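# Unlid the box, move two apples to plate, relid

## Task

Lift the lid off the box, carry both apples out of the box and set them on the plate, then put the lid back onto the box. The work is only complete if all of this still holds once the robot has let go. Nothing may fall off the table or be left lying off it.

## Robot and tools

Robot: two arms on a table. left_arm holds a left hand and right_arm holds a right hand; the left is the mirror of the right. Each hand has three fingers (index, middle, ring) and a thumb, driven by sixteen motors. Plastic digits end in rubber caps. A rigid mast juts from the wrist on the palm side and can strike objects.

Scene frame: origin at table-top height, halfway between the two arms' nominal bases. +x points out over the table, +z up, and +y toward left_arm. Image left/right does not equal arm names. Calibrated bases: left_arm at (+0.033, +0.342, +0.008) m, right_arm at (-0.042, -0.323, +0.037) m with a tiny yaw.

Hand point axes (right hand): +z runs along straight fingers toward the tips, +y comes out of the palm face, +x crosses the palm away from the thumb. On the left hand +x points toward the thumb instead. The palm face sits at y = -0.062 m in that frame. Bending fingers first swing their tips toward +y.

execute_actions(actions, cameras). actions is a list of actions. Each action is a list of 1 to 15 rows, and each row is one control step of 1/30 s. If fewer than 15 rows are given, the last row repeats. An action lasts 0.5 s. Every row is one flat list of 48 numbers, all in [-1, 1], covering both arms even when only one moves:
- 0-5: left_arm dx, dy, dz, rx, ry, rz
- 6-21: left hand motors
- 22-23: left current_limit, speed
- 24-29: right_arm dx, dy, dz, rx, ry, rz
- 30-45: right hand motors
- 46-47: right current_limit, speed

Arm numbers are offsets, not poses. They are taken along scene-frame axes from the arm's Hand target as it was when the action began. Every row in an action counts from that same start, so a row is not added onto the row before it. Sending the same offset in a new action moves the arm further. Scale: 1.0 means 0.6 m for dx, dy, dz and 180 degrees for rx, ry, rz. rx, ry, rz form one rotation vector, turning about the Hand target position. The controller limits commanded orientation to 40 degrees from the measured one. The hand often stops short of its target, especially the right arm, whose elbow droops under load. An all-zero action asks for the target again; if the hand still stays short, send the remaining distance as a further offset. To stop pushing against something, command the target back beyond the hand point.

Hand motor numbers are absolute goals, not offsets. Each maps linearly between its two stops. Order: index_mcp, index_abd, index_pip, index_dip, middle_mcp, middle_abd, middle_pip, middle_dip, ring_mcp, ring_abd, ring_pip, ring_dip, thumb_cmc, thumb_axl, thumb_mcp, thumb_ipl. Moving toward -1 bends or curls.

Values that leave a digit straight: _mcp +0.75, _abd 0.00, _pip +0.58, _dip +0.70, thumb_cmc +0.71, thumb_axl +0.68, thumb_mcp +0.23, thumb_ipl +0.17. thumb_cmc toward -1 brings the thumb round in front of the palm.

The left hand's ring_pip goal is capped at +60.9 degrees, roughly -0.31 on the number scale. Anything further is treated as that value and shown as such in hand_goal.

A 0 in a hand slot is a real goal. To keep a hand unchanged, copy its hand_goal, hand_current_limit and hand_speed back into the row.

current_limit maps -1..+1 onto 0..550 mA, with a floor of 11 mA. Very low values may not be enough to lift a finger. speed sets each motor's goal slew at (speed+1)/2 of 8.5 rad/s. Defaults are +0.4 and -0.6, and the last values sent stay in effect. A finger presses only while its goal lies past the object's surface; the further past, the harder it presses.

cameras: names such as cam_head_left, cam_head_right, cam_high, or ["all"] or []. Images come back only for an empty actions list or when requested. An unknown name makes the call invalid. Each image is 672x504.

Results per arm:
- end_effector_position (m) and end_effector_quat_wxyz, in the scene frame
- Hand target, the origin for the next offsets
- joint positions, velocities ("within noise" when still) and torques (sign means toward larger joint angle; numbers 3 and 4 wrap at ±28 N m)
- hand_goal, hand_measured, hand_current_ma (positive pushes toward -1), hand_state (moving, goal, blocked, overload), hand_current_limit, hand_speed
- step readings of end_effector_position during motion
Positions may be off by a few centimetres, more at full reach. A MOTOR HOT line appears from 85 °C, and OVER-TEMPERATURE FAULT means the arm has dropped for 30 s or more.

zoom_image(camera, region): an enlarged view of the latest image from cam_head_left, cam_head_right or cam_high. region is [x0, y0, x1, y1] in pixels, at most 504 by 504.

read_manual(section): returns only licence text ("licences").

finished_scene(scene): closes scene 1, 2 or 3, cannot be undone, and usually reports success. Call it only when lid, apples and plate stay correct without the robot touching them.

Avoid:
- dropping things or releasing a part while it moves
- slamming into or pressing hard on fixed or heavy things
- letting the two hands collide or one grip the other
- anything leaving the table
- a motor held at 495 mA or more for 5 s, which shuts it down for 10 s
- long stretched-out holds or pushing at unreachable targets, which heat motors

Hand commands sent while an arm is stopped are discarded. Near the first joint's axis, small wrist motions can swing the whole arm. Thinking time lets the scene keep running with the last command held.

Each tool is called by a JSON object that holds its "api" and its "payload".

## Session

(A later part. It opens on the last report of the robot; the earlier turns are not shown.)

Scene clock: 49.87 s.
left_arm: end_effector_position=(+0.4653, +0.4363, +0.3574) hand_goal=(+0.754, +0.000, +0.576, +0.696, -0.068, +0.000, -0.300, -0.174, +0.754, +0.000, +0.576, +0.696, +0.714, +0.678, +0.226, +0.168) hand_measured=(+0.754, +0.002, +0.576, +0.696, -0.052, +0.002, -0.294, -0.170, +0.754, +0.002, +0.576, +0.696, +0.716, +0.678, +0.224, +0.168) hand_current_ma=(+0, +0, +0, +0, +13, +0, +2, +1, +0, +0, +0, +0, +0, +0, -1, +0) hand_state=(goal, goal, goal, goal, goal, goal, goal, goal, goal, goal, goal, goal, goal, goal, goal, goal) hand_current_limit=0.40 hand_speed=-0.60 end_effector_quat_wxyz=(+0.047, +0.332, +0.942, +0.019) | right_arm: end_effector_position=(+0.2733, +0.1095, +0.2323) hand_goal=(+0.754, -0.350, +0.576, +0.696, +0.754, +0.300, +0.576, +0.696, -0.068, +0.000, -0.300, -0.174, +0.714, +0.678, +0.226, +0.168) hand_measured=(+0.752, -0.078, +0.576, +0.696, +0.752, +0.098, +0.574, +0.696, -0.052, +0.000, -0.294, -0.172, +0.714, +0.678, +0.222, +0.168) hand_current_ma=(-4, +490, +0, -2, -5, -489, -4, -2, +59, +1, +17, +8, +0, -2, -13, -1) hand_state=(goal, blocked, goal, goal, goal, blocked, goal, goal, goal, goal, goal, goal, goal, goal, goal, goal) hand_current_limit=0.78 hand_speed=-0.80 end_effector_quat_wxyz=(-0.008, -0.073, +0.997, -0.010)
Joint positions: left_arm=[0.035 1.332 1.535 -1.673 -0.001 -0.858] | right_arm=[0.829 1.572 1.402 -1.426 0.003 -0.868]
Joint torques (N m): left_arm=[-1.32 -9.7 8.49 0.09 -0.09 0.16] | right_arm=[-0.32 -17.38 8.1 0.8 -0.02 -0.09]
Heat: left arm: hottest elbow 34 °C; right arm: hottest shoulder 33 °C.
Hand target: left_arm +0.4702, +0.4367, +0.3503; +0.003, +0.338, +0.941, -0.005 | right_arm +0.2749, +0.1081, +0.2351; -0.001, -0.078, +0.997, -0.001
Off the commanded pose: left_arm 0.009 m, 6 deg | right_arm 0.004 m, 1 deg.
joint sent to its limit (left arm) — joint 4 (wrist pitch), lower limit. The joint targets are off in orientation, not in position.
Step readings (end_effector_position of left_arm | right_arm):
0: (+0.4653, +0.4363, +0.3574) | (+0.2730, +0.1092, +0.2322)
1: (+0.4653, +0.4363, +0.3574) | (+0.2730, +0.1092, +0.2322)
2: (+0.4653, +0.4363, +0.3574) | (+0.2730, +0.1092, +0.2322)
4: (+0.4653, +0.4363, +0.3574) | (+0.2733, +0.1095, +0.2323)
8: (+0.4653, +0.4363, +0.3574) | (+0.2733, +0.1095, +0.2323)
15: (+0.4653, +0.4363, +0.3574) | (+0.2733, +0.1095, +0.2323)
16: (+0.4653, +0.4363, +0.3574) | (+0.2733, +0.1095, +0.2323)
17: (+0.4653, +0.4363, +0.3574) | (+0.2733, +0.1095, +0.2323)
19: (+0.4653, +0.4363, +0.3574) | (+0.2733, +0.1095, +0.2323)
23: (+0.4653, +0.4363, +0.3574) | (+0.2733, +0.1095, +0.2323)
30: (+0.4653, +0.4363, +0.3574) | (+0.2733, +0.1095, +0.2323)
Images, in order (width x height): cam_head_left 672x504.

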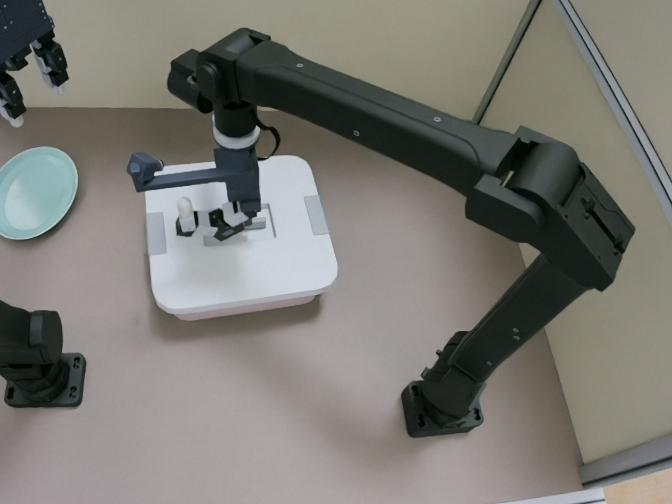

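{"api": "execute_actions", "payload": {"actions": [[[0,0,0,0,0,0,0.754,0,0.576,0.696,-0.068,0,-0.3,-0.174,0.754,0,0.576,0.696,0.714,0.678,0.226,0.168,0.4,-0.6,0,0,0.07,0,0,0,0.754,-0.35,0.576,0.696,0.754,0.3,0.576,0.696,-0.068,0,-0.3,-0.174,0.714,0.678,0.226,0.168,0.78,-0.8]]], "cameras": ["cam_head_left"]}}

{"api": "zoom_image", "payload": {"camera": "cam_head_left", "region": [130, 130, 350, 330]}}

Scene clock: 50.97 s.
left_arm: end_effector_position=(+0.4653, +0.4363, +0.3574) hand_goal=(+0.754, +0.000, +0.576, +0.696, -0.068, +0.000, -0.300, -0.174, +0.754, +0.000, +0.576, +0.696, +0.714, +0.678, +0.226, +0.168) hand_measured=(+0.754, +0.002, +0.576, +0.696, -0.052, +0.002, -0.294, -0.170, +0.754, +0.002, +0.576, +0.696, +0.716, +0.678, +0.224, +0.168) hand_current_ma=(+0, +0, +0, +0, +13, +0, +2, +1, +0, +0, +0, +0, +0, +0, -1, +0) hand_state=(goal, goal, goal, goal, goal, goal, goal, goal, goal, goal, goal, goal, goal, goal, goal, goal) hand_current_limit=0.40 hand_speed=-0.60 end_effector_quat_wxyz=(+0.047, +0.332, +0.942, +0.019) | right_arm: end_effector_position=(+0.2661, +0.1015, +0.2398) hand_goal=(+0.754, -0.350, +0.576, +0.696, +0.754, +0.300, +0.576, +0.696, -0.068, +0.000, -0.300, -0.174, +0.714, +0.678, +0.226, +0.168) hand_measured=(+0.746, -0.078, +0.572, +0.696, +0.744, +0.104, +0.572, +0.696, -0.052, +0.000, -0.294, -0.172, +0.714, +0.678, +0.222, +0.168) hand_current_ma=(-32, +490, -10, -2, -34, -489, -12, -2, +59, +1, +17, +8, +0, -2, -13, -1) hand_state=(goal, blocked, goal, goal, goal, blocked, goal, goal, goal, goal, goal, goal, goal, goal, goal, goal) hand_current_limit=0.78 hand_speed=-0.80 end_effector_quat_wxyz=(-0.021, -0.074, +0.997, -0.022)
Joint positions: left_arm=[0.035 1.332 1.535 -1.673 -0.001 -0.858] | right_arm=[0.829 1.564 1.419 -1.487 0.003 -0.869]
Joint torques (N m): left_arm=[-1.32 -9.7 8.5 0.08 -0.09 0.16] | right_arm=[-0.26 -18.14 13.68 -0.4 -0.01 -0.09]
Heat: left arm: hottest elbow 34 °C; right arm: hottest shoulder 33 °C.
Hand target: left_arm +0.4702, +0.4367, +0.3503; +0.003, +0.338, +0.941, -0.005 | right_arm +0.2749, +0.1082, +0.2773; -0.001, -0.078, +0.997, -0.001
Off the commanded pose: left_arm 0.009 m, 6 deg | right_arm 0.039 m, 3 deg.
joint sent to its limit (left arm) — joint 4 (wrist pitch), lower limit. The joint targets are off in orientation, not in position.
Step readings (end_effector_position of left_arm | right_arm):
0: (+0.4653, +0.4363, +0.3574) | (+0.2733, +0.1095, +0.2323)
1: (+0.4653, +0.4363, +0.3574) | (+0.2733, +0.1095, +0.2323)
2: (+0.4653, +0.4363, +0.3574) | (+0.2730, +0.1092, +0.2324)
4: (+0.4653, +0.4363, +0.3574) | (+0.2722, +0.1084, +0.2325)
8: (+0.4653, +0.4363, +0.3574) | (+0.2680, +0.1042, +0.2338)
15: (+0.4653, +0.4363, +0.3574) | (+0.2655, +0.1015, +0.2390)
Images, in order (width x height): cam_head_left 672x504.

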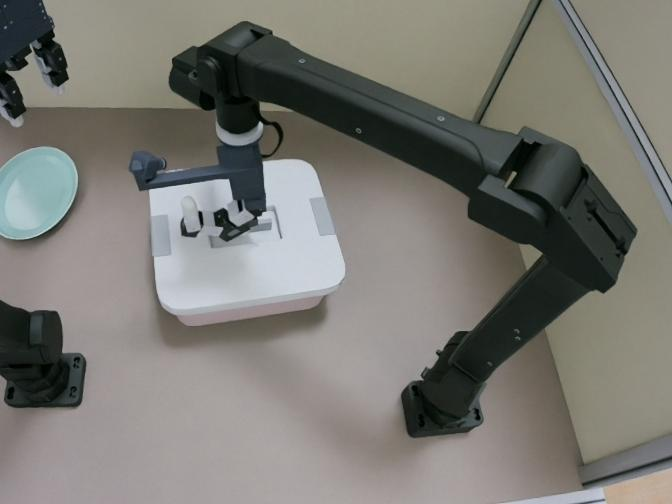

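Scaled by 2.291 from the camera's 672x504 image, which has a finer 960x720 frame.

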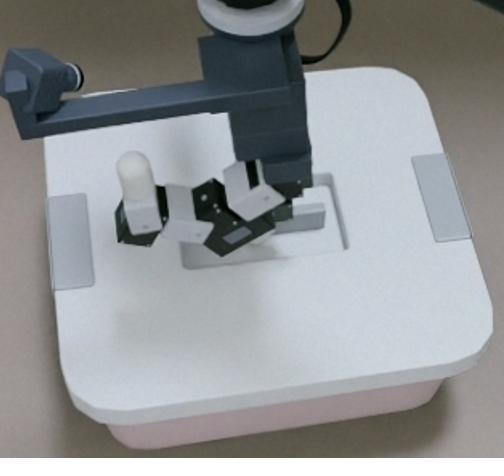

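{"api": "execute_actions", "payload": {"actions": [[[0,0,0,0,0,0,0.754,0,0.576,0.696,-0.068,0,-0.3,-0.174,0.754,0,0.576,0.696,0.714,0.678,0.226,0.168,0.4,-0.6,0.005,0.005,0.06,0,0,0,0.754,-0.35,0.576,0.696,0.754,0.3,0.576,0.696,-0.068,0,-0.3,-0.174,0.714,0.678,0.226,0.168,0.78,-0.8]]], "cameras": ["cam_head_left"]}}

{"api": "zoom_image", "payload": {"camera": "cam_head_left", "region": [130, 130, 350, 330]}}

Scene clock: 52.10 s.
left_arm: end_effector_position=(+0.4653, +0.4363, +0.3574) hand_goal=(+0.754, +0.000, +0.576, +0.696, -0.068, +0.000, -0.300, -0.174, +0.754, +0.000, +0.576, +0.696, +0.714, +0.678, +0.226, +0.168) hand_measured=(+0.754, +0.002, +0.576, +0.696, -0.052, +0.002, -0.294, -0.170, +0.754, +0.002, +0.576, +0.696, +0.716, +0.678, +0.224, +0.168) hand_current_ma=(+0, +0, +0, +0, +13, +0, +2, +1, +0, +0, +0, +0, +0, +0, -1, +0) hand_state=(goal, goal, goal, goal, goal, goal, goal, goal, goal, goal, goal, goal, goal, goal, goal, goal) hand_current_limit=0.40 hand_speed=-0.60 end_effector_quat_wxyz=(+0.047, +0.332, +0.942, +0.019) | right_arm: end_effector_position=(+0.2665, +0.1018, +0.2800) hand_goal=(+0.754, -0.350, +0.576, +0.696, +0.754, +0.300, +0.576, +0.696, -0.068, +0.000, -0.300, -0.174, +0.714, +0.678, +0.226, +0.168) hand_measured=(+0.748, -0.078, +0.572, +0.696, +0.748, +0.104, +0.572, +0.696, -0.052, +0.000, -0.294, -0.172, +0.714, +0.678, +0.222, +0.168) hand_current_ma=(-23, +490, -10, -2, -21, -489, -10, -2, +59, +1, +17, +8, +0, -2, -13, -1) hand_state=(goal, blocked, goal, goal, goal, blocked, goal, goal, goal, goal, goal, goal, goal, goal, goal, goal) hand_current_limit=0.78 hand_speed=-0.80 end_effector_quat_wxyz=(-0.024, -0.073, +0.997, -0.026)
Joint positions: left_arm=[0.035 1.332 1.535 -1.673 -0.001 -0.858] | right_arm=[0.829 1.561 1.522 -1.602 0.003 -0.868]
Joint torques (N m): left_arm=[-1.38 -9.7 8.5 0.08 -0.1 0.16] | right_arm=[-0.26 -17.03 13.98 -0.16 -0.03 -0.09]
Heat: left arm: hottest elbow 34 °C; right arm: hottest shoulder 33 °C.
Hand target: left_arm +0.4702, +0.4367, +0.3503; +0.003, +0.338, +0.941, -0.005 | right_arm +0.2779, +0.1112, +0.3132; -0.001, -0.078, +0.997, -0.001
Off the commanded pose: left_arm 0.009 m, 6 deg | right_arm 0.036 m, 4 deg.
joint sent to its limit (left arm) — joint 4 (wrist pitch), lower limit. The joint targets are off in orientation, not in position.
Step readings (end_effector_position of left_arm | right_arm):
0: (+0.4653, +0.4363, +0.3574) | (+0.2661, +0.1015, +0.2398)
1: (+0.4653, +0.4363, +0.3574) | (+0.2660, +0.1014, +0.2400)
2: (+0.4653, +0.4363, +0.3574) | (+0.2659, +0.1013, +0.2417)
4: (+0.4653, +0.4363, +0.3574) | (+0.2655, +0.1009, +0.2484)
8: (+0.4653, +0.4363, +0.3574) | (+0.2673, +0.1028, +0.2683)
15: (+0.4653, +0.4363, +0.3574) | (+0.2682, +0.1038, +0.2806)
Images, in order (width x height): cam_head_left 672x504.

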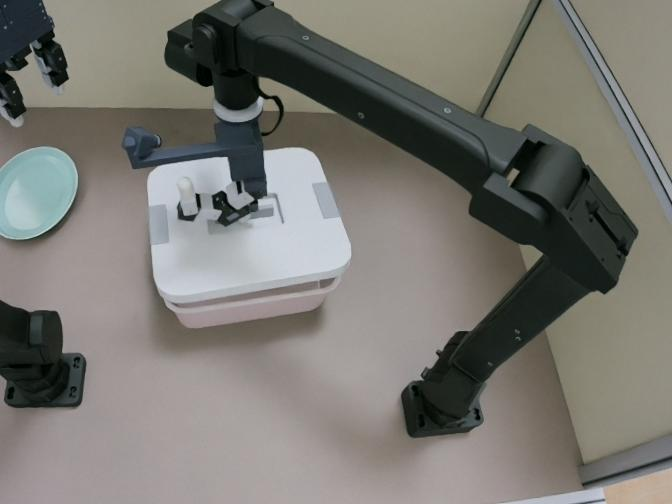

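Scaled by 2.291 from the camera's 672x504 image, which has a finer 960x720 frame.

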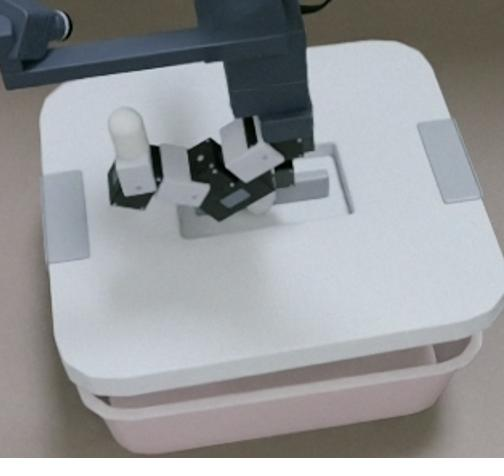

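{"api": "execute_actions", "payload": {"actions": [[[0,0,0,0,0,0,0.754,0,0.576,0.696,-0.068,0,-0.3,-0.174,0.754,0,0.576,0.696,0.714,0.678,0.226,0.168,0.4,-0.6,0.01,-0.02,0.06,0,0,0,0.754,-0.35,0.576,0.696,0.754,0.3,0.576,0.696,-0.068,0,-0.3,-0.174,0.714,0.678,0.226,0.168,0.78,-0.8]],[[0,0,0,0,0,0,0.754,0,0.576,0.696,-0.068,0,-0.3,-0.174,0.754,0,0.576,0.696,0.714,0.678,0.226,0.168,0.4,-0.6,0.018,-0.09,0,0,0,0,0.754,-0.35,0.576,0.696,0.754,0.3,0.576,0.696,-0.068,0,-0.3,-0.174,0.714,0.678,0.226,0.168,0.78,-0.8]],[[0,0,0,0,0,0,0.754,0,0.576,0.696,-0.068,0,-0.3,-0.174,0.754,0,0.576,0.696,0.714,0.678,0.226,0.168,0.4,-0.6,0.018,-0.09,0,0,0,0,0.754,-0.35,0.576,0.696,0.754,0.3,0.576,0.696,-0.068,0,-0.3,-0.174,0.714,0.678,0.226,0.168,0.78,-0.8]]], "cameras": ["cam_head_left","cam_high"]}}

Scene clock: 55.13 s.
left_arm: end_effector_position=(+0.4653, +0.4363, +0.3574) hand_goal=(+0.754, +0.000, +0.576, +0.696, -0.068, +0.000, -0.300, -0.174, +0.754, +0.000, +0.576, +0.696, +0.714, +0.678, +0.226, +0.168) hand_measured=(+0.754, +0.002, +0.576, +0.696, -0.052, +0.002, -0.294, -0.170, +0.754, +0.002, +0.576, +0.696, +0.716, +0.678, +0.224, +0.168) hand_current_ma=(+0, +0, +0, +0, +13, +0, +2, +1, +0, +0, +0, +0, +0, +0, -1, +0) hand_state=(goal, goal, goal, goal, goal, goal, goal, goal, goal, goal, goal, goal, goal, goal, goal, goal) hand_current_limit=0.40 hand_speed=-0.60 end_effector_quat_wxyz=(+0.047, +0.332, +0.942, +0.019) | right_arm: end_effector_position=(+0.3107, -0.0072, +0.3412) hand_goal=(+0.754, -0.350, +0.576, +0.696, +0.754, +0.300, +0.576, +0.696, -0.068, +0.000, -0.300, -0.174, +0.714, +0.678, +0.226, +0.168) hand_measured=(+0.752, -0.078, +0.576, +0.696, +0.752, +0.104, +0.576, +0.694, -0.054, +0.000, -0.294, -0.172, +0.714, +0.678, +0.222, +0.168) hand_current_ma=(-4, +490, -2, -2, -4, -489, -2, -3, +58, +1, +17, +8, +0, -2, -13, -1) hand_state=(goal, blocked, goal, goal, goal, blocked, goal, goal, goal, goal, goal, goal, goal, goal, goal, goal) hand_current_limit=0.78 hand_speed=-0.80 end_effector_quat_wxyz=(-0.007, -0.069, +0.998, -0.008)
Joint positions: left_arm=[0.035 1.332 1.535 -1.673 -0.001 -0.858] | right_arm=[0.573 1.43 1.53 -1.691 0.008 -1.115]
Joint torques (N m): left_arm=[-1.32 -9.64 8.49 0.09 -0.09 0.15] | right_arm=[0.26 -15.5 8.95 0.09 -0.19 -0.11]
Heat: left arm: hottest elbow 34 °C; right arm: hottest shoulder 33 °C.
Hand target: left_arm +0.4702, +0.4367, +0.3503; +0.003, +0.338, +0.941, -0.005 | right_arm +0.3055, -0.0088, +0.3493; -0.001, -0.078, +0.997, -0.001
Off the commanded pose: left_arm 0.009 m, 6 deg | right_arm 0.010 m, 1 deg.
joint sent to its limit (left arm) — joint 4 (wrist pitch), lower limit. The joint targets are off in orientation, not in position.
Step readings (end_effector_position of left_arm | right_arm):
0: (+0.4653, +0.4363, +0.3574) | (+0.2665, +0.1018, +0.2800)
1: (+0.4653, +0.4363, +0.3574) | (+0.2663, +0.1016, +0.2800)
2: (+0.4653, +0.4363, +0.3574) | (+0.2666, +0.1013, +0.2812)
4: (+0.4653, +0.4363, +0.3574) | (+0.2667, +0.0998, +0.2863)
8: (+0.4653, +0.4363, +0.3574) | (+0.2688, +0.0961, +0.3035)
15: (+0.4653, +0.4363, +0.3574) | (+0.2741, +0.0941, +0.3156)
16: (+0.4653, +0.4363, +0.3574) | (+0.2742, +0.0939, +0.3156)
17: (+0.4653, +0.4363, +0.3574) | (+0.2745, +0.0928, +0.3158)
19: (+0.4653, +0.4363, +0.3574) | (+0.2766, +0.0888, +0.3190)
23: (+0.4653, +0.4363, +0.3574) | (+0.2915, +0.0665, +0.3304)
30: (+0.4653, +0.4363, +0.3574) | (+0.3022, +0.0458, +0.3466)
31: (+0.4653, +0.4363, +0.3574) | (+0.3015, +0.0459, +0.3465)
32: (+0.4653, +0.4363, +0.3574) | (+0.3018, +0.0438, +0.3454)
34: (+0.4653, +0.4363, +0.3574) | (+0.2988, +0.0368, +0.3413)
38: (+0.4653, +0.4363, +0.3574) | (+0.3030, +0.0121, +0.3344)
45: (+0.4653, +0.4363, +0.3574) | (+0.3126, -0.0072, +0.3400)
Images, in order (width x height): cam_head_left 672x504, cam_high 672x504.

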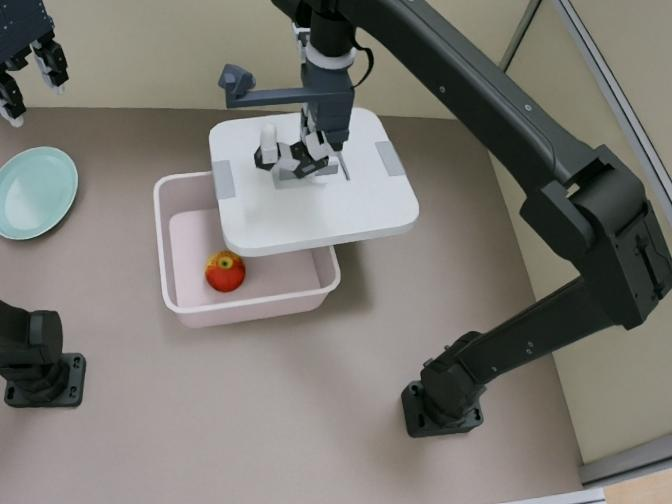

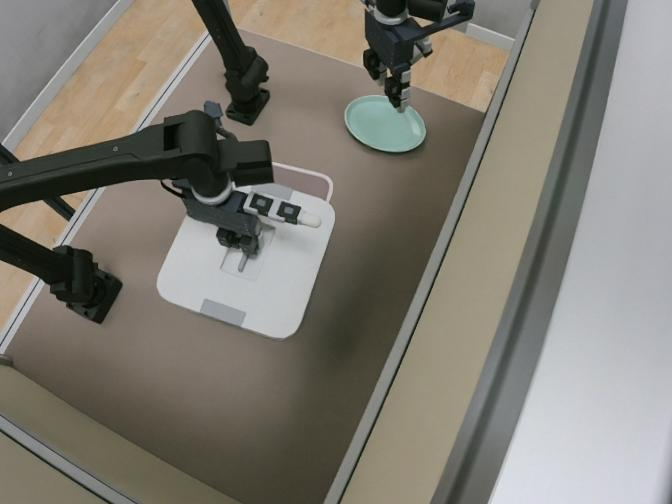

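{"api": "execute_actions", "payload": {"actions": [[[0,0,0,0,0,0,0.754,0,0.576,0.696,-0.068,0,-0.3,-0.174,0.754,0,0.576,0.696,0.714,0.678,0.226,0.168,0.4,-0.6,0.014,-0.09,-0.01,0,0,0,0.754,-0.35,0.576,0.696,0.754,0.3,0.576,0.696,-0.068,0,-0.3,-0.174,0.714,0.678,0.226,0.168,0.78,-0.8]],[[0,0,0,0,0,0,0.754,0,0.576,0.696,-0.068,0,-0.3,-0.174,0.754,0,0.576,0.696,0.714,0.678,0.226,0.168,0.4,-0.6,0.014,-0.09,-0.01,0,0,0,0.754,-0.35,0.576,0.696,0.754,0.3,0.576,0.696,-0.068,0,-0.3,-0.174,0.714,0.678,0.226,0.168,0.78,-0.8]],[[0,0,0,0,0,0,0.754,0,0.576,0.696,-0.068,0,-0.3,-0.174,0.754,0,0.576,0.696,0.714,0.678,0.226,0.168,0.4,-0.6,0.014,-0.09,-0.02,0,0,0,0.754,-0.35,0.576,0.696,0.754,0.3,0.576,0.696,-0.068,0,-0.3,-0.174,0.714,0.678,0.226,0.168,0.78,-0.8]],[[0,0,0,0,0,0,0.754,0,0.576,0.696,-0.068,0,-0.3,-0.174,0.754,0,0.576,0.696,0.714,0.678,0.226,0.168,0.4,-0.6,0.01,-0.06,-0.08,0,0,0,0.754,-0.35,0.576,0.696,0.754,0.3,0.576,0.696,-0.068,0,-0.3,-0.174,0.714,0.678,0.226,0.168,0.78,-0.8]]], "cameras": ["cam_head_left","cam_high"]}}

Scene clock: 58.40 s.
left_arm: end_effector_position=(+0.4653, +0.4363, +0.3574) hand_goal=(+0.754, +0.000, +0.576, +0.696, -0.068, +0.000, -0.300, -0.174, +0.754, +0.000, +0.576, +0.696, +0.714, +0.678, +0.226, +0.168) hand_measured=(+0.754, +0.002, +0.576, +0.696, -0.052, +0.002, -0.294, -0.170, +0.754, +0.002, +0.576, +0.696, +0.716, +0.678, +0.224, +0.168) hand_current_ma=(+0, +0, +0, +0, +13, +0, +2, +1, +0, +0, +0, +0, +0, +0, -1, +0) hand_state=(goal, goal, goal, goal, goal, goal, goal, goal, goal, goal, goal, goal, goal, goal, goal, goal) hand_current_limit=0.40 hand_speed=-0.60 end_effector_quat_wxyz=(+0.047, +0.332, +0.942, +0.019) | right_arm: end_effector_position=(+0.3330, -0.2073, +0.2736) hand_goal=(+0.754, -0.350, +0.576, +0.696, +0.754, +0.300, +0.576, +0.696, -0.068, +0.000, -0.300, -0.174, +0.714, +0.678, +0.226, +0.168) hand_measured=(+0.754, -0.078, +0.576, +0.696, +0.754, +0.104, +0.576, +0.696, -0.054, +0.000, -0.294, -0.172, +0.714, +0.678, +0.222, +0.168) hand_current_ma=(+0, +490, +0, -2, +0, -489, +0, -2, +53, +1, +16, +8, -1, -2, -13, -1) hand_state=(goal, blocked, goal, goal, goal, blocked, goal, goal, goal, goal, goal, goal, goal, goal, goal, goal) hand_current_limit=0.78 hand_speed=-0.80 end_effector_quat_wxyz=(-0.014, -0.071, +0.997, -0.006)
Joint positions: left_arm=[0.035 1.332 1.535 -1.673 -0.001 -0.858] | right_arm=[0.064 1.315 1.24 -1.525 0.012 -1.627]
Joint torques (N m): left_arm=[-1.38 -9.7 8.49 0.08 -0.09 0.16] | right_arm=[-0.03 -11.87 9.16 0.73 -0.33 -0.12]
Heat: left arm: hottest elbow 34 °C; right arm: hottest shoulder 33 °C.
Hand target: left_arm +0.4702, +0.4367, +0.3503; +0.003, +0.338, +0.941, -0.005 | right_arm +0.3366, -0.2069, +0.2772; -0.001, -0.078, +0.997, -0.001
Off the commanded pose: left_arm 0.009 m, 6 deg | right_arm 0.005 m, 2 deg.
joint sent to its limit (left arm) — joint 4 (wrist pitch), lower limit. The joint targets are off in orientation, not in position.
Step readings (end_effector_position of left_arm | right_arm):
0: (+0.4653, +0.4363, +0.3574) | (+0.3107, -0.0072, +0.3412)
1: (+0.4653, +0.4363, +0.3574) | (+0.3106, -0.0074, +0.3409)
2: (+0.4653, +0.4363, +0.3574) | (+0.3116, -0.0100, +0.3401)
4: (+0.4653, +0.4363, +0.3574) | (+0.3089, -0.0167, +0.3372)
8: (+0.4653, +0.4363, +0.3574) | (+0.3114, -0.0453, +0.3311)
15: (+0.4653, +0.4363, +0.3574) | (+0.3182, -0.0634, +0.3349)
16: (+0.4653, +0.4363, +0.3574) | (+0.3177, -0.0636, +0.3351)
17: (+0.4653, +0.4363, +0.3574) | (+0.3181, -0.0663, +0.3347)
19: (+0.4653, +0.4363, +0.3574) | (+0.3154, -0.0726, +0.3328)
23: (+0.4653, +0.4363, +0.3574) | (+0.3192, -0.1013, +0.3276)
30: (+0.4653, +0.4363, +0.3574) | (+0.3245, -0.1188, +0.3284)
31: (+0.4653, +0.4363, +0.3574) | (+0.3245, -0.1185, +0.3286)
32: (+0.4653, +0.4363, +0.3574) | (+0.3248, -0.1214, +0.3279)
34: (+0.4653, +0.4363, +0.3574) | (+0.3238, -0.1269, +0.3260)
38: (+0.4653, +0.4363, +0.3574) | (+0.3281, -0.1567, +0.3181)
45: (+0.4653, +0.4363, +0.3574) | (+0.3328, -0.1730, +0.3167)
46: (+0.4653, +0.4363, +0.3574) | (+0.3323, -0.1727, +0.3163)
47: (+0.4653, +0.4363, +0.3574) | (+0.3329, -0.1742, +0.3140)
49: (+0.4653, +0.4363, +0.3574) | (+0.3332, -0.1776, +0.3058)
53: (+0.4653, +0.4363, +0.3574) | (+0.3306, -0.1965, +0.2804)
60: (+0.4653, +0.4363, +0.3574) | (+0.3331, -0.2075, +0.2736)
Images, in order (width x height): cam_head_left 672x504, cam_high 672x504.

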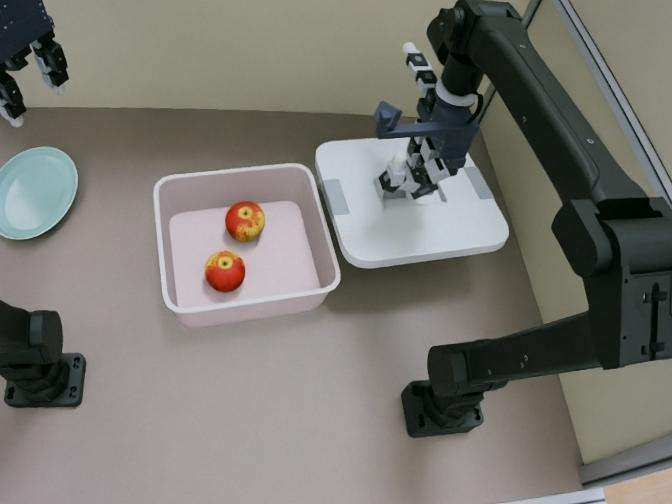

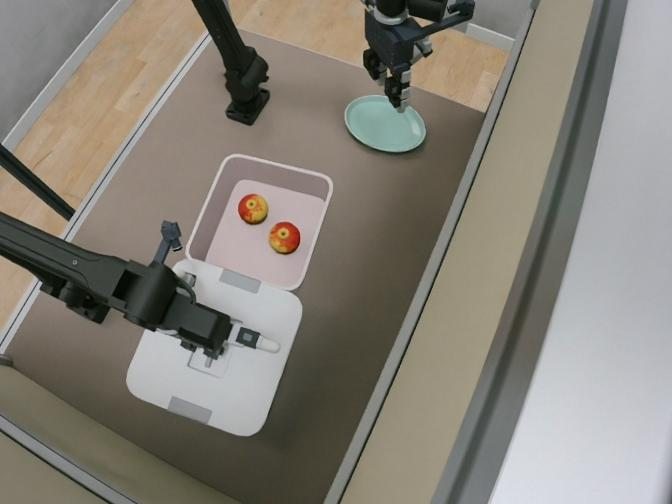

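{"api": "execute_actions", "payload": {"actions": [[[0,0,0,0,0,0,0.754,0,0.576,0.696,-0.068,0,-0.3,-0.174,0.754,0,0.576,0.696,0.714,0.678,0.226,0.168,0.4,-0.6,0,0,-0.08,0,0,0,0.754,-0.35,0.576,0.696,0.754,0.3,0.576,0.696,-0.068,0,-0.3,-0.174,0.714,0.678,0.226,0.168,0.78,-0.8]],[[0,0,0,0,0,0,0.754,0,0.576,0.696,-0.068,0,-0.3,-0.174,0.754,0,0.576,0.696,0.714,0.678,0.226,0.168,0.4,-0.6,0,0,-0.08,0,0,0,0.754,-0.35,0.576,0.696,0.754,0.3,0.576,0.696,-0.068,0,-0.3,-0.174,0.714,0.678,0.226,0.168,0.78,-0.8]]], "cameras": ["cam_head_left","cam_high"]}}

Scene clock: 61.83 s.
left_arm: end_effector_position=(+0.4653, +0.4363, +0.3574) hand_goal=(+0.754, +0.000, +0.576, +0.696, -0.068, +0.000, -0.300, -0.174, +0.754, +0.000, +0.576, +0.696, +0.714, +0.678, +0.226, +0.168) hand_measured=(+0.754, +0.002, +0.576, +0.696, -0.052, +0.002, -0.294, -0.170, +0.754, +0.002, +0.576, +0.696, +0.716, +0.678, +0.224, +0.168) hand_current_ma=(+0, +0, +0, +0, +13, +0, +2, +1, +0, +0, +0, +0, +0, +0, -1, +0) hand_state=(goal, goal, goal, goal, goal, goal, goal, goal, goal, goal, goal, goal, goal, goal, goal, goal) hand_current_limit=0.40 hand_speed=-0.60 end_effector_quat_wxyz=(+0.047, +0.332, +0.942, +0.019) | right_arm: end_effector_position=(+0.3321, -0.2073, +0.1781) hand_goal=(+0.754, -0.350, +0.576, +0.696, +0.754, +0.300, +0.576, +0.696, -0.068, +0.000, -0.300, -0.174, +0.714, +0.678, +0.226, +0.168) hand_measured=(+0.754, -0.078, +0.576, +0.696, +0.752, +0.104, +0.576, +0.696, -0.054, +0.000, -0.294, -0.172, +0.714, +0.678, +0.222, +0.168) hand_current_ma=(-1, +489, +0, -2, -3, -489, +0, -2, +53, +1, +16, +8, +0, -2, -13, -1) hand_state=(goal, blocked, goal, goal, goal, blocked, goal, goal, goal, goal, goal, goal, goal, goal, goal, goal) hand_current_limit=0.78 hand_speed=-0.80 end_effector_quat_wxyz=(-0.014, -0.071, +0.997, -0.006)
Joint positions: left_arm=[0.035 1.332 1.535 -1.673 -0.001 -0.858] | right_arm=[0.064 1.363 1.03 -1.265 0.012 -1.627]
Joint torques (N m): left_arm=[-1.32 -9.7 8.5 0.09 -0.09 0.16] | right_arm=[-0.09 -11.87 8.77 0.75 -0.34 -0.11]
Heat: left arm: hottest elbow 34 °C; right arm: hottest shoulder 33 °C.
Hand target: left_arm +0.4702, +0.4367, +0.3503; +0.003, +0.338, +0.941, -0.005 | right_arm +0.3366, -0.2069, +0.1811; -0.001, -0.078, +0.997, -0.001
Off the commanded pose: left_arm 0.009 m, 6 deg | right_arm 0.006 m, 2 deg.
joint sent to its limit (left arm) — joint 4 (wrist pitch), lower limit. The joint targets are off in orientation, not in position.
Step readings (end_effector_position of left_arm | right_arm):
0: (+0.4653, +0.4363, +0.3574) | (+0.3330, -0.2073, +0.2736)
1: (+0.4653, +0.4363, +0.3574) | (+0.3331, -0.2072, +0.2732)
2: (+0.4653, +0.4363, +0.3574) | (+0.3341, -0.2072, +0.2709)
4: (+0.4653, +0.4363, +0.3574) | (+0.3361, -0.2070, +0.2611)
8: (+0.4653, +0.4363, +0.3574) | (+0.3305, -0.2075, +0.2362)
15: (+0.4653, +0.4363, +0.3574) | (+0.3315, -0.2074, +0.2264)
16: (+0.4653, +0.4363, +0.3574) | (+0.3320, -0.2073, +0.2262)
17: (+0.4653, +0.4363, +0.3574) | (+0.3330, -0.2072, +0.2241)
19: (+0.4653, +0.4363, +0.3574) | (+0.3357, -0.2070, +0.2151)
23: (+0.4653, +0.4363, +0.3574) | (+0.3309, -0.2074, +0.1916)
30: (+0.4653, +0.4363, +0.3574) | (+0.3306, -0.2075, +0.1780)
Images, in order (width x height): cam_head_left 672x504, cam_high 672x504.

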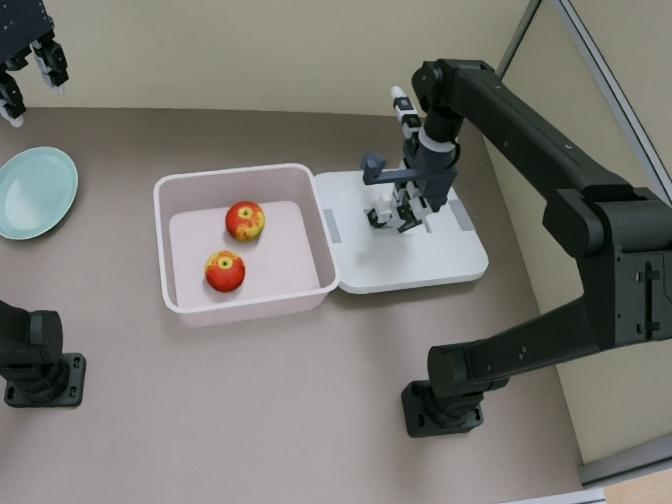

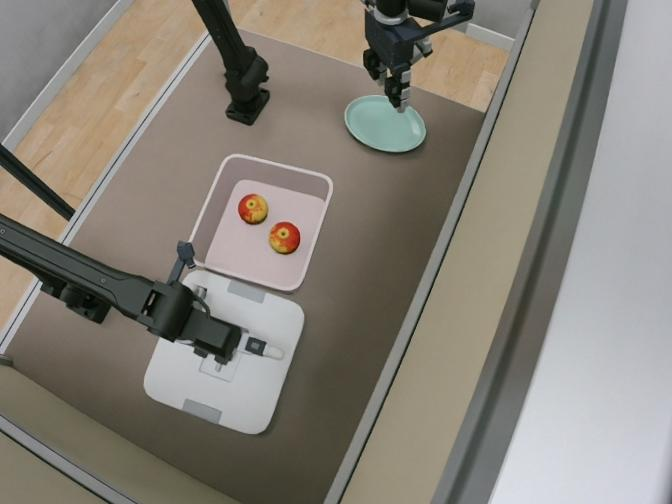

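{"api": "execute_actions", "payload": {"actions": [[[0,0,0,0,0,0,0.754,0,0.576,0.696,-0.068,0,-0.3,-0.174,0.754,0,0.576,0.696,0.714,0.678,0.226,0.168,0.4,-0.6,0,-0.055,0,0,0,0,0.754,-0.35,0.576,0.696,0.754,0.3,0.576,0.696,-0.068,0,-0.3,-0.174,0.714,0.678,0.226,0.168,0.78,-0.8]],[[0,0,0,0,0,0,0.754,0,0.576,0.696,-0.068,0,-0.3,-0.174,0.754,0,0.576,0.696,0.714,0.678,0.226,0.168,0.4,-0.6,0,0,-0.04,0,0,0,0.754,-0.35,0.576,0.696,0.754,0.3,0.576,0.696,-0.068,0,-0.3,-0.174,0.714,0.678,0.226,0.168,0.78,-0.8]]], "cameras": ["cam_head_left","cam_high"]}}

{"api": "zoom_image", "payload": {"camera": "cam_high", "region": [120, 230, 340, 470]}}

Scene clock: 63.63 s.
left_arm: end_effector_position=(+0.4653, +0.4363, +0.3574) hand_goal=(+0.754, +0.000, +0.576, +0.696, -0.068, +0.000, -0.300, -0.174, +0.754, +0.000, +0.576, +0.696, +0.714, +0.678, +0.226, +0.168) hand_measured=(+0.754, +0.002, +0.576, +0.696, -0.052, +0.002, -0.294, -0.170, +0.754, +0.002, +0.576, +0.696, +0.716, +0.678, +0.224, +0.168) hand_current_ma=(+0, +0, +0, +0, +13, +0, +2, +1, +0, +0, +0, +0, +0, +0, -1, +0) hand_state=(goal, goal, goal, goal, goal, goal, goal, goal, goal, goal, goal, goal, goal, goal, goal, goal) hand_current_limit=0.40 hand_speed=-0.60 end_effector_quat_wxyz=(+0.047, +0.332, +0.942, +0.019) | right_arm: end_effector_position=(+0.3339, -0.2396, +0.1587) hand_goal=(+0.754, -0.350, +0.576, +0.696, +0.754, +0.300, +0.576, +0.696, -0.068, +0.000, -0.300, -0.174, +0.714, +0.678, +0.226, +0.168) hand_measured=(+0.754, -0.078, +0.576, +0.696, +0.754, +0.104, +0.576, +0.696, -0.054, +0.000, -0.294, -0.172, +0.714, +0.678, +0.222, +0.168) hand_current_ma=(+1, +490, +0, -2, -2, -489, +0, -2, +53, +1, +16, +8, -1, -2, -13, -1) hand_state=(goal, blocked, goal, goal, goal, blocked, goal, goal, goal, goal, goal, goal, goal, goal, goal, goal) hand_current_limit=0.78 hand_speed=-0.80 end_effector_quat_wxyz=(-0.008, -0.070, +0.997, -0.005)
Joint positions: left_arm=[0.035 1.332 1.535 -1.673 -0.001 -0.858] | right_arm=[-0.025 1.377 0.988 -1.197 0.011 -1.716]
Joint torques (N m): left_arm=[-1.32 -9.7 8.49 0.09 -0.09 0.16] | right_arm=[-0.09 -11.22 8.23 0.76 -0.3 -0.12]
Heat: left arm: hottest elbow 34 °C; right arm: hottest shoulder 33 °C.
Hand target: left_arm +0.4702, +0.4367, +0.3503; +0.003, +0.338, +0.941, -0.005 | right_arm +0.3366, -0.2398, +0.1571; -0.002, -0.078, +0.997, -0.001
Off the commanded pose: left_arm 0.009 m, 6 deg | right_arm 0.003 m, 1 deg.
joint sent to its limit (left arm) — joint 4 (wrist pitch), lower limit. The joint targets are off in orientation, not in position.
Step readings (end_effector_position of left_arm | right_arm):
0: (+0.4653, +0.4363, +0.3574) | (+0.3321, -0.2073, +0.1781)
1: (+0.4653, +0.4363, +0.3574) | (+0.3320, -0.2075, +0.1781)
2: (+0.4653, +0.4363, +0.3574) | (+0.3321, -0.2091, +0.1781)
4: (+0.4653, +0.4363, +0.3574) | (+0.3316, -0.2131, +0.1790)
8: (+0.4653, +0.4363, +0.3574) | (+0.3336, -0.2303, +0.1783)
15: (+0.4653, +0.4363, +0.3574) | (+0.3340, -0.2397, +0.1784)
16: (+0.4653, +0.4363, +0.3574) | (+0.3339, -0.2397, +0.1784)
17: (+0.4653, +0.4363, +0.3574) | (+0.3339, -0.2396, +0.1774)
19: (+0.4653, +0.4363, +0.3574) | (+0.3354, -0.2396, +0.1736)
23: (+0.4653, +0.4363, +0.3574) | (+0.3339, -0.2396, +0.1642)
30: (+0.4653, +0.4363, +0.3574) | (+0.3335, -0.2396, +0.1586)
Images, in order (width x height): cam_head_left 672x504, cam_high 672x504.

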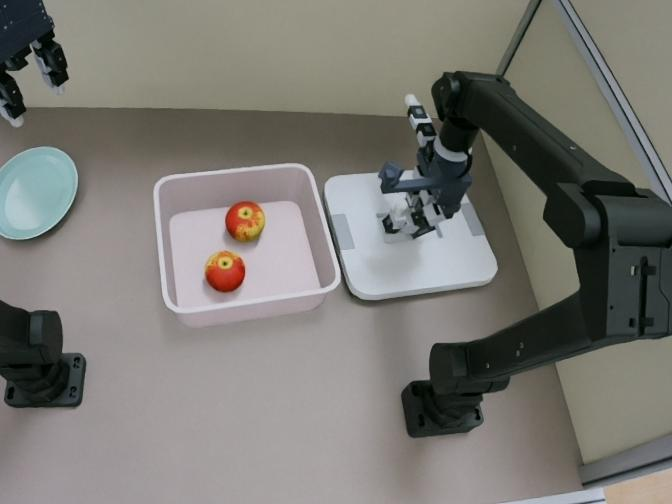

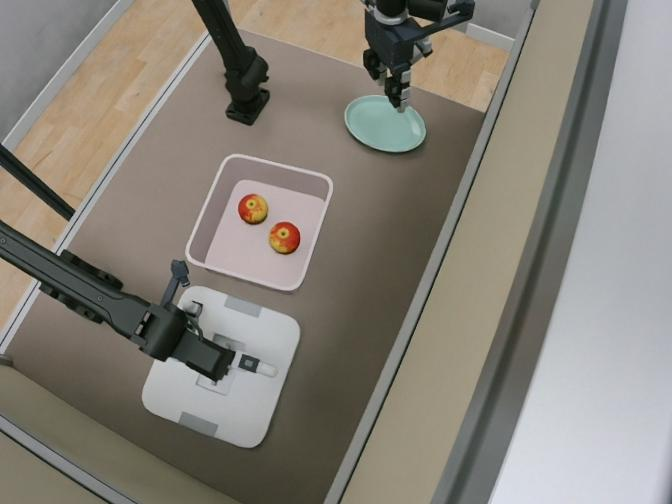

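Scaled by 2.100 from the camera's 672x504 image, which has a finer 960x720 frame.

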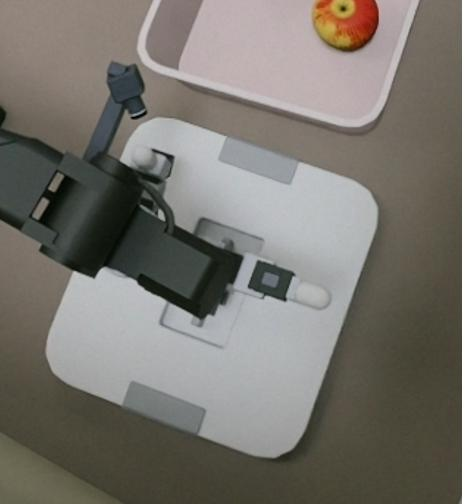

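{"api": "execute_actions", "payload": {"actions": [[[0,0,0,0,0,0,0.754,0,0.576,0.696,-0.068,0,-0.3,-0.174,0.754,0,0.576,0.696,0.714,0.678,0.226,0.168,0.4,-0.6,0,0,-0.03,0,0,0,0.754,-0.35,0.576,0.696,0.754,0.3,0.576,0.696,-0.068,0,-0.3,-0.174,0.714,0.678,0.226,0.168,0.78,-0.8]],[[0,0,0,0,0,0,0.754,0,0.576,0.696,-0.068,0,-0.3,-0.174,0.754,0,0.576,0.696,0.714,0.678,0.226,0.168,0.4,-0.6,0,0,-0.017,0,0,0,0.754,-0.35,0.576,0.696,0.754,0.3,0.576,0.696,-0.068,0,-0.3,-0.174,0.714,0.678,0.226,0.168,0.78,-0.8]]], "cameras": []}}

Scene clock: 65.60 s.
left_arm: end_effector_position=(+0.4653, +0.4363, +0.3574) hand_goal=(+0.754, +0.000, +0.576, +0.696, -0.068, +0.000, -0.300, -0.174, +0.754, +0.000, +0.576, +0.696, +0.714, +0.678, +0.226, +0.168) hand_measured=(+0.754, +0.002, +0.576, +0.696, -0.052, +0.002, -0.294, -0.170, +0.754, +0.002, +0.576, +0.696, +0.716, +0.678, +0.224, +0.168) hand_current_ma=(+0, +0, +0, +0, +13, +0, +2, +1, +0, +0, +0, +0, +0, +0, -1, +0) hand_state=(goal, goal, goal, goal, goal, goal, goal, goal, goal, goal, goal, goal, goal, goal, goal, goal) hand_current_limit=0.40 hand_speed=-0.60 end_effector_quat_wxyz=(+0.047, +0.332, +0.942, +0.019) | right_arm: end_effector_position=(+0.3398, -0.2395, +0.1482) hand_goal=(+0.754, -0.350, +0.576, +0.696, +0.754, +0.300, +0.576, +0.696, -0.068, +0.000, -0.300, -0.174, +0.714, +0.678, +0.226, +0.168) hand_measured=(+0.754, -0.078, +0.576, +0.696, +0.752, +0.104, +0.576, +0.696, -0.054, +0.000, -0.294, -0.172, +0.714, +0.678, +0.222, +0.168) hand_current_ma=(+0, +490, +0, -2, -4, -489, +0, -2, +53, +1, +16, +8, -1, -2, -14, -1) hand_state=(goal, blocked, goal, goal, goal, blocked, goal, goal, goal, goal, goal, goal, goal, goal, goal, goal) hand_current_limit=0.78 hand_speed=-0.80 end_effector_quat_wxyz=(+0.009, -0.076, +0.997, -0.006)
Joint positions: left_arm=[0.035 1.332 1.535 -1.673 -0.001 -0.858] | right_arm=[-0.025 1.384 0.964 -1.131 0.011 -1.727]
Joint torques (N m): left_arm=[-1.26 -9.64 8.49 0.09 -0.09 0.16] | right_arm=[-0.03 -9.17 6.34 1.31 -0.31 -0.1]
Heat: left arm: hottest elbow 34 °C; right arm: hottest shoulder 33 °C.
Hand target: left_arm +0.4702, +0.4367, +0.3503; +0.003, +0.338, +0.941, -0.005 | right_arm +0.3367, -0.2398, +0.1291; -0.001, -0.078, +0.997, -0.001
Off the commanded pose: left_arm 0.009 m, 6 deg | right_arm 0.019 m, 1 deg.
joint sent to its limit (left arm) — joint 4 (wrist pitch), lower limit. The joint targets are off in orientation, not in position.
Step readings (end_effector_position of left_arm | right_arm):
0: (+0.4653, +0.4363, +0.3574) | (+0.3339, -0.2396, +0.1587)
1: (+0.4653, +0.4363, +0.3574) | (+0.3339, -0.2396, +0.1587)
2: (+0.4653, +0.4363, +0.3574) | (+0.3343, -0.2396, +0.1580)
4: (+0.4653, +0.4363, +0.3574) | (+0.3356, -0.2396, +0.1552)
8: (+0.4653, +0.4363, +0.3574) | (+0.3354, -0.2396, +0.1490)
15: (+0.4653, +0.4363, +0.3574) | (+0.3353, -0.2395, +0.1490)
16: (+0.4653, +0.4363, +0.3574) | (+0.3353, -0.2395, +0.1490)
17: (+0.4653, +0.4363, +0.3574) | (+0.3354, -0.2395, +0.1489)
19: (+0.4653, +0.4363, +0.3574) | (+0.3365, -0.2395, +0.1484)
23: (+0.4653, +0.4363, +0.3574) | (+0.3392, -0.2395, +0.1483)
30: (+0.4653, +0.4363, +0.3574) | (+0.3398, -0.2395, +0.1482)
No camera images: "cameras" was empty.

{"api": "execute_actions", "payload": {"actions": [], "cameras": ["cam_head_left","cam_high"]}}

{"api": "zoom_image", "payload": {"camera": "cam_head_left", "region": [300, 150, 520, 320]}}

{"api": "zoom_image", "payload": {"camera": "cam_high", "region": [120, 250, 340, 470]}}

Scene clock: 65.77 s.
left_arm: end_effector_position=(+0.4653, +0.4363, +0.3574) hand_goal=(+0.754, +0.000, +0.576, +0.696, -0.068, +0.000, -0.300, -0.174, +0.754, +0.000, +0.576, +0.696, +0.714, +0.678, +0.226, +0.168) hand_measured=(+0.754, +0.002, +0.576, +0.696, -0.052, +0.002, -0.294, -0.170, +0.754, +0.002, +0.576, +0.696, +0.716, +0.678, +0.224, +0.168) hand_current_ma=(+0, +0, +0, +0, +13, +0, +2, +1, +0, +0, +0, +0, +0, +0, -1, +0) hand_state=(goal, goal, goal, goal, goal, goal, goal, goal, goal, goal, goal, goal, goal, goal, goal, goal) hand_current_limit=0.40 hand_speed=-0.60 end_effector_quat_wxyz=(+0.047, +0.332, +0.942, +0.019) | right_arm: end_effector_position=(+0.3398, -0.2395, +0.1482) hand_goal=(+0.754, -0.350, +0.576, +0.696, +0.754, +0.300, +0.576, +0.696, -0.068, +0.000, -0.300, -0.174, +0.714, +0.678, +0.226, +0.168) hand_measured=(+0.754, -0.078, +0.576, +0.696, +0.752, +0.104, +0.576, +0.696, -0.054, +0.000, -0.294, -0.172, +0.714, +0.678, +0.222, +0.168) hand_current_ma=(+0, +490, +0, -2, -4, -489, +0, -2, +53, +1, +16, +8, -1, -2, -14, -1) hand_state=(goal, blocked, goal, goal, goal, blocked, goal, goal, goal, goal, goal, goal, goal, goal, goal, goal) hand_current_limit=0.78 hand_speed=-0.80 end_effector_quat_wxyz=(+0.009, -0.076, +0.997, -0.006)
Joint positions: left_arm=[0.035 1.332 1.535 -1.673 -0.001 -0.858] | right_arm=[-0.025 1.384 0.964 -1.131 0.011 -1.727]
Joint velocities: within noise
Joint torques (N m): left_arm=[-1.32 -9.7 8.49 0.09 -0.09 0.16] | right_arm=[-0.09 -9.11 6.32 1.32 -0.31 -0.1]
Heat: left arm: hottest elbow 34 °C; right arm: hottest shoulder 33 °C.
Hand target: left_arm +0.4702, +0.4367, +0.3503; +0.003, +0.338, +0.941, -0.005 | right_arm +0.3367, -0.2398, +0.1291; -0.001, -0.078, +0.997, -0.001
Off the commanded pose: left_arm 0.009 m, 6 deg | right_arm 0.019 m, 1 deg.
Images, in order (width x height): cam_head_left 672x504, cam_high 672x504.

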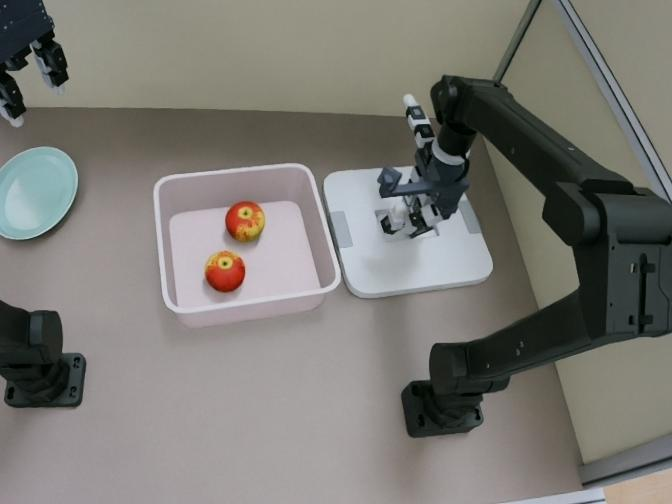

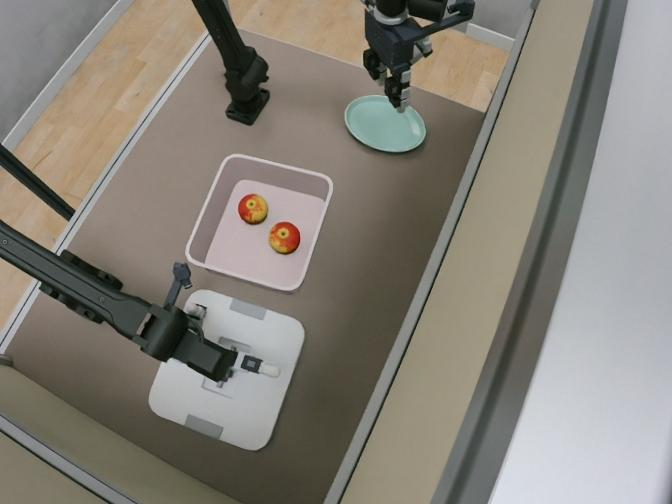

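Scaled by 2.291 from the camera's 672x504 image, which has a finer 960x720 frame.

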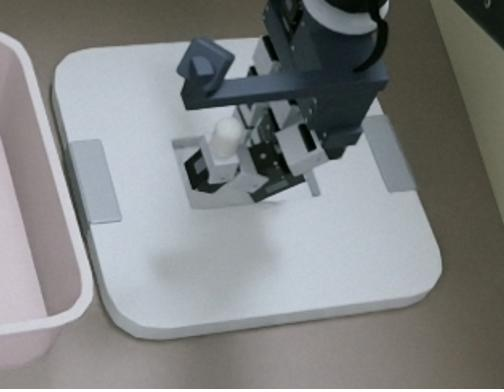

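Scaled by 2.291 from the camera's 672x504 image, which has a finer 960x720 frame.

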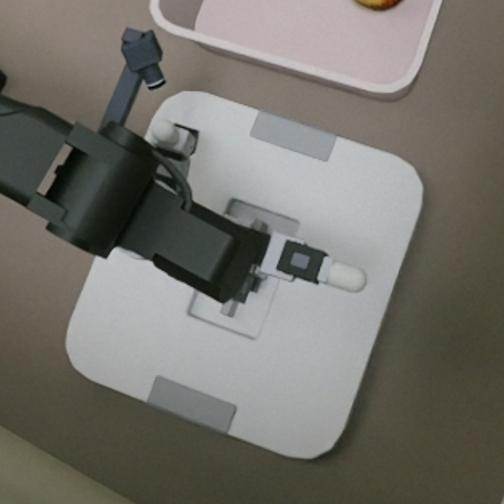

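{"api": "execute_actions", "payload": {"actions": [[[0,0,0,0,0,0,0.754,0,0.576,0.696,-0.068,0,-0.3,-0.174,0.754,0,0.576,0.696,0.714,0.678,0.226,0.168,0.4,-0.6,0,0,0.03,0,0,0,0.754,-0.35,0.576,0.696,0.754,0.3,0.576,0.696,-0.068,0,-0.3,-0.174,0.714,0.678,0.226,0.168,0.78,-0.8]],[[0,0,0,0,0,0,0.754,0,0.576,0.696,-0.068,0,-0.3,-0.174,0.754,0,0.576,0.696,0.714,0.678,0.226,0.168,0.4,-0.6,0,0,0,0,0,0,0.754,0.02,0.576,0.696,0.754,-0.03,0.576,0.696,-0.068,0,-0.3,-0.174,0.714,0.678,0.226,0.168,0.4,-0.85]]], "cameras": []}}

Scene clock: 67.30 s.
left_arm: end_effector_position=(+0.4653, +0.4363, +0.3574) hand_goal=(+0.754, +0.000, +0.576, +0.696, -0.068, +0.000, -0.300, -0.174, +0.754, +0.000, +0.576, +0.696, +0.714, +0.678, +0.226, +0.168) hand_measured=(+0.754, +0.002, +0.576, +0.696, -0.052, +0.002, -0.294, -0.170, +0.754, +0.002, +0.576, +0.696, +0.716, +0.678, +0.224, +0.168) hand_current_ma=(+0, +0, +0, +0, +13, +0, +2, +1, +0, +0, +0, +0, +0, +0, -1, +0) hand_state=(goal, goal, goal, goal, goal, goal, goal, goal, goal, goal, goal, goal, goal, goal, goal, goal) hand_current_limit=0.40 hand_speed=-0.60 end_effector_quat_wxyz=(+0.047, +0.332, +0.942, +0.019) | right_arm: end_effector_position=(+0.3376, -0.2396, +0.1483) hand_goal=(+0.754, +0.020, +0.576, +0.696, +0.754, -0.030, +0.576, +0.696, -0.068, +0.000, -0.300, -0.174, +0.714, +0.678, +0.226, +0.168) hand_measured=(+0.754, +0.016, +0.576, +0.696, +0.752, -0.018, +0.576, +0.696, -0.054, +0.000, -0.294, -0.172, +0.714, +0.678, +0.222, +0.168) hand_current_ma=(+0, -10, +0, -2, -3, +38, +0, -2, +53, +1, +16, +8, -1, -2, -14, -1) hand_state=(goal, goal, goal, goal, goal, goal, goal, goal, goal, goal, goal, goal, goal, goal, goal, goal) hand_current_limit=0.40 hand_speed=-0.85 end_effector_quat_wxyz=(+0.004, -0.071, +0.997, -0.006)
Joint positions: left_arm=[0.035 1.332 1.535 -1.673 -0.001 -0.858] | right_arm=[-0.025 1.384 0.964 -1.143 0.011 -1.718]
Joint torques (N m): left_arm=[-1.32 -9.7 8.49 0.08 -0.1 0.16] | right_arm=[-0.09 -10.81 8.64 -0.08 -0.29 -0.1]
Heat: left arm: hottest elbow 34 °C; right arm: hottest shoulder 33 °C.
Hand target: left_arm +0.4702, +0.4367, +0.3503; +0.003, +0.338, +0.941, -0.005 | right_arm +0.3367, -0.2398, +0.1470; -0.001, -0.078, +0.997, -0.001
Off the commanded pose: left_arm 0.009 m, 6 deg | right_arm 0.002 m, 1 deg.
joint sent to its limit (left arm) — joint 4 (wrist pitch), lower limit. The joint targets are off in orientation, not in position.
Step readings (end_effector_position of left_arm | right_arm):
0: (+0.4653, +0.4363, +0.3574) | (+0.3398, -0.2395, +0.1482)
1: (+0.4653, +0.4363, +0.3574) | (+0.3398, -0.2395, +0.1482)
2: (+0.4653, +0.4363, +0.3574) | (+0.3398, -0.2395, +0.1482)
4: (+0.4653, +0.4363, +0.3574) | (+0.3394, -0.2395, +0.1483)
8: (+0.4653, +0.4363, +0.3574) | (+0.3397, -0.2395, +0.1483)
15: (+0.4653, +0.4363, +0.3574) | (+0.3402, -0.2396, +0.1483)
16: (+0.4653, +0.4363, +0.3574) | (+0.3402, -0.2396, +0.1483)
17: (+0.4653, +0.4363, +0.3574) | (+0.3399, -0.2396, +0.1484)
19: (+0.4653, +0.4363, +0.3574) | (+0.3399, -0.2396, +0.1484)
23: (+0.4653, +0.4363, +0.3574) | (+0.3391, -0.2396, +0.1484)
30: (+0.4653, +0.4363, +0.3574) | (+0.3376, -0.2396, +0.1483)
No camera images: "cameras" was empty.

{"api": "execute_actions", "payload": {"actions": [[[0,0,0,0,0,0,0.754,0,0.576,0.696,-0.068,0,-0.3,-0.174,0.754,0,0.576,0.696,0.714,0.678,0.226,0.168,0.4,-0.6,0,0,0.05,0,0,0,0.754,0.02,0.576,0.696,0.754,-0.02,0.576,0.696,-0.068,0,-0.3,-0.174,0.714,0.678,0.226,0.168,0.4,-0.85]],[[0,0,0,0,0,0,0.754,0,0.576,0.696,-0.068,0,-0.3,-0.174,0.754,0,0.576,0.696,0.714,0.678,0.226,0.168,0.4,-0.6,0,0,0.1,0,0,0,0.754,0.02,0.576,0.696,0.754,-0.02,0.576,0.696,-0.068,0,-0.3,-0.174,0.714,0.678,0.226,0.168,0.4,-0.85]]], "cameras": ["cam_head_left","cam_high"]}}

Scene clock: 69.00 s.
left_arm: end_effector_position=(+0.4653, +0.4363, +0.3574) hand_goal=(+0.754, +0.000, +0.576, +0.696, -0.068, +0.000, -0.300, -0.174, +0.754, +0.000, +0.576, +0.696, +0.714, +0.678, +0.226, +0.168) hand_measured=(+0.754, +0.002, +0.576, +0.696, -0.052, +0.002, -0.294, -0.170, +0.754, +0.002, +0.576, +0.696, +0.716, +0.678, +0.224, +0.168) hand_current_ma=(+0, +0, +0, +0, +13, +0, +2, +1, +0, +0, +0, +0, +0, +0, -1, +0) hand_state=(goal, goal, goal, goal, goal, goal, goal, goal, goal, goal, goal, goal, goal, goal, goal, goal) hand_current_limit=0.40 hand_speed=-0.60 end_effector_quat_wxyz=(+0.047, +0.332, +0.942, +0.019) | right_arm: end_effector_position=(+0.3237, -0.2395, +0.2234) hand_goal=(+0.754, +0.020, +0.576, +0.696, +0.754, -0.020, +0.576, +0.696, -0.068, +0.000, -0.300, -0.174, +0.714, +0.678, +0.226, +0.168) hand_measured=(+0.754, +0.018, +0.576, +0.696, +0.752, -0.018, +0.576, +0.696, -0.054, +0.000, -0.294, -0.172, +0.714, +0.678, +0.222, +0.168) hand_current_ma=(+0, -7, +0, -2, -3, +8, +0, -2, +53, +1, +16, +8, -1, -2, -14, -1) hand_state=(goal, goal, goal, goal, goal, goal, goal, goal, goal, goal, goal, goal, goal, goal, goal, goal) hand_current_limit=0.40 hand_speed=-0.85 end_effector_quat_wxyz=(-0.015, -0.071, +0.997, -0.004)
Joint positions: left_arm=[0.035 1.332 1.535 -1.673 -0.001 -0.858] | right_arm=[-0.025 1.307 1.099 -1.392 0.011 -1.718]
Joint torques (N m): left_arm=[-1.32 -9.64 8.5 0.08 -0.1 0.16] | right_arm=[-0.09 -9.88 12.29 -0.16 -0.28 -0.11]
Heat: left arm: hottest elbow 34 °C; right arm: hottest shoulder 33 °C.
Hand target: left_arm +0.4702, +0.4367, +0.3503; +0.003, +0.338, +0.941, -0.005 | right_arm +0.3367, -0.2398, +0.2369; -0.001, -0.078, +0.997, -0.001
Off the commanded pose: left_arm 0.009 m, 6 deg | right_arm 0.019 m, 2 deg.
joint sent to its limit (left arm) — joint 4 (wrist pitch), lower limit. The joint targets are off in orientation, not in position.
Step readings (end_effector_position of left_arm | right_arm):
0: (+0.4653, +0.4363, +0.3574) | (+0.3376, -0.2396, +0.1483)
1: (+0.4653, +0.4363, +0.3574) | (+0.3376, -0.2396, +0.1483)
2: (+0.4653, +0.4363, +0.3574) | (+0.3376, -0.2396, +0.1483)
4: (+0.4653, +0.4363, +0.3574) | (+0.3341, -0.2396, +0.1486)
8: (+0.4653, +0.4363, +0.3574) | (+0.3224, -0.2395, +0.1505)
15: (+0.4653, +0.4363, +0.3574) | (+0.3189, -0.2395, +0.1545)
16: (+0.4653, +0.4363, +0.3574) | (+0.3193, -0.2395, +0.1553)
17: (+0.4653, +0.4363, +0.3574) | (+0.3197, -0.2395, +0.1573)
19: (+0.4653, +0.4363, +0.3574) | (+0.3169, -0.2395, +0.1677)
23: (+0.4653, +0.4363, +0.3574) | (+0.3193, -0.2395, +0.1987)
30: (+0.4653, +0.4363, +0.3574) | (+0.3264, -0.2395, +0.2236)
Images, in order (width x height): cam_head_left 672x504, cam_high 672x504.

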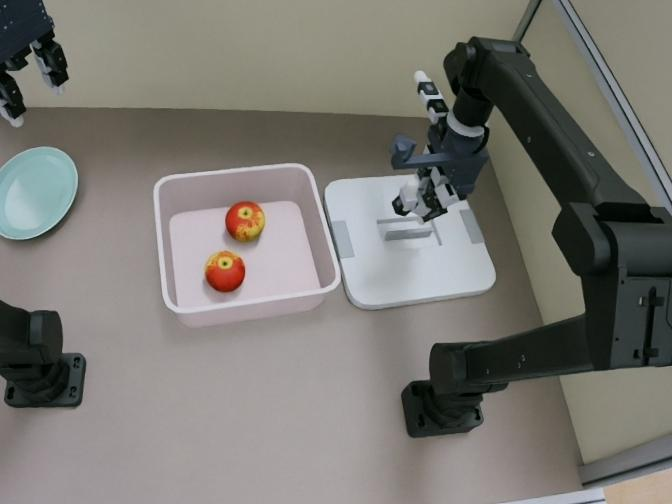

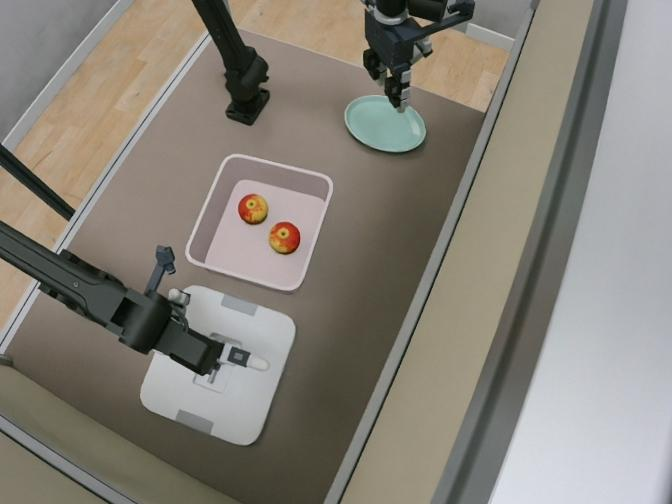

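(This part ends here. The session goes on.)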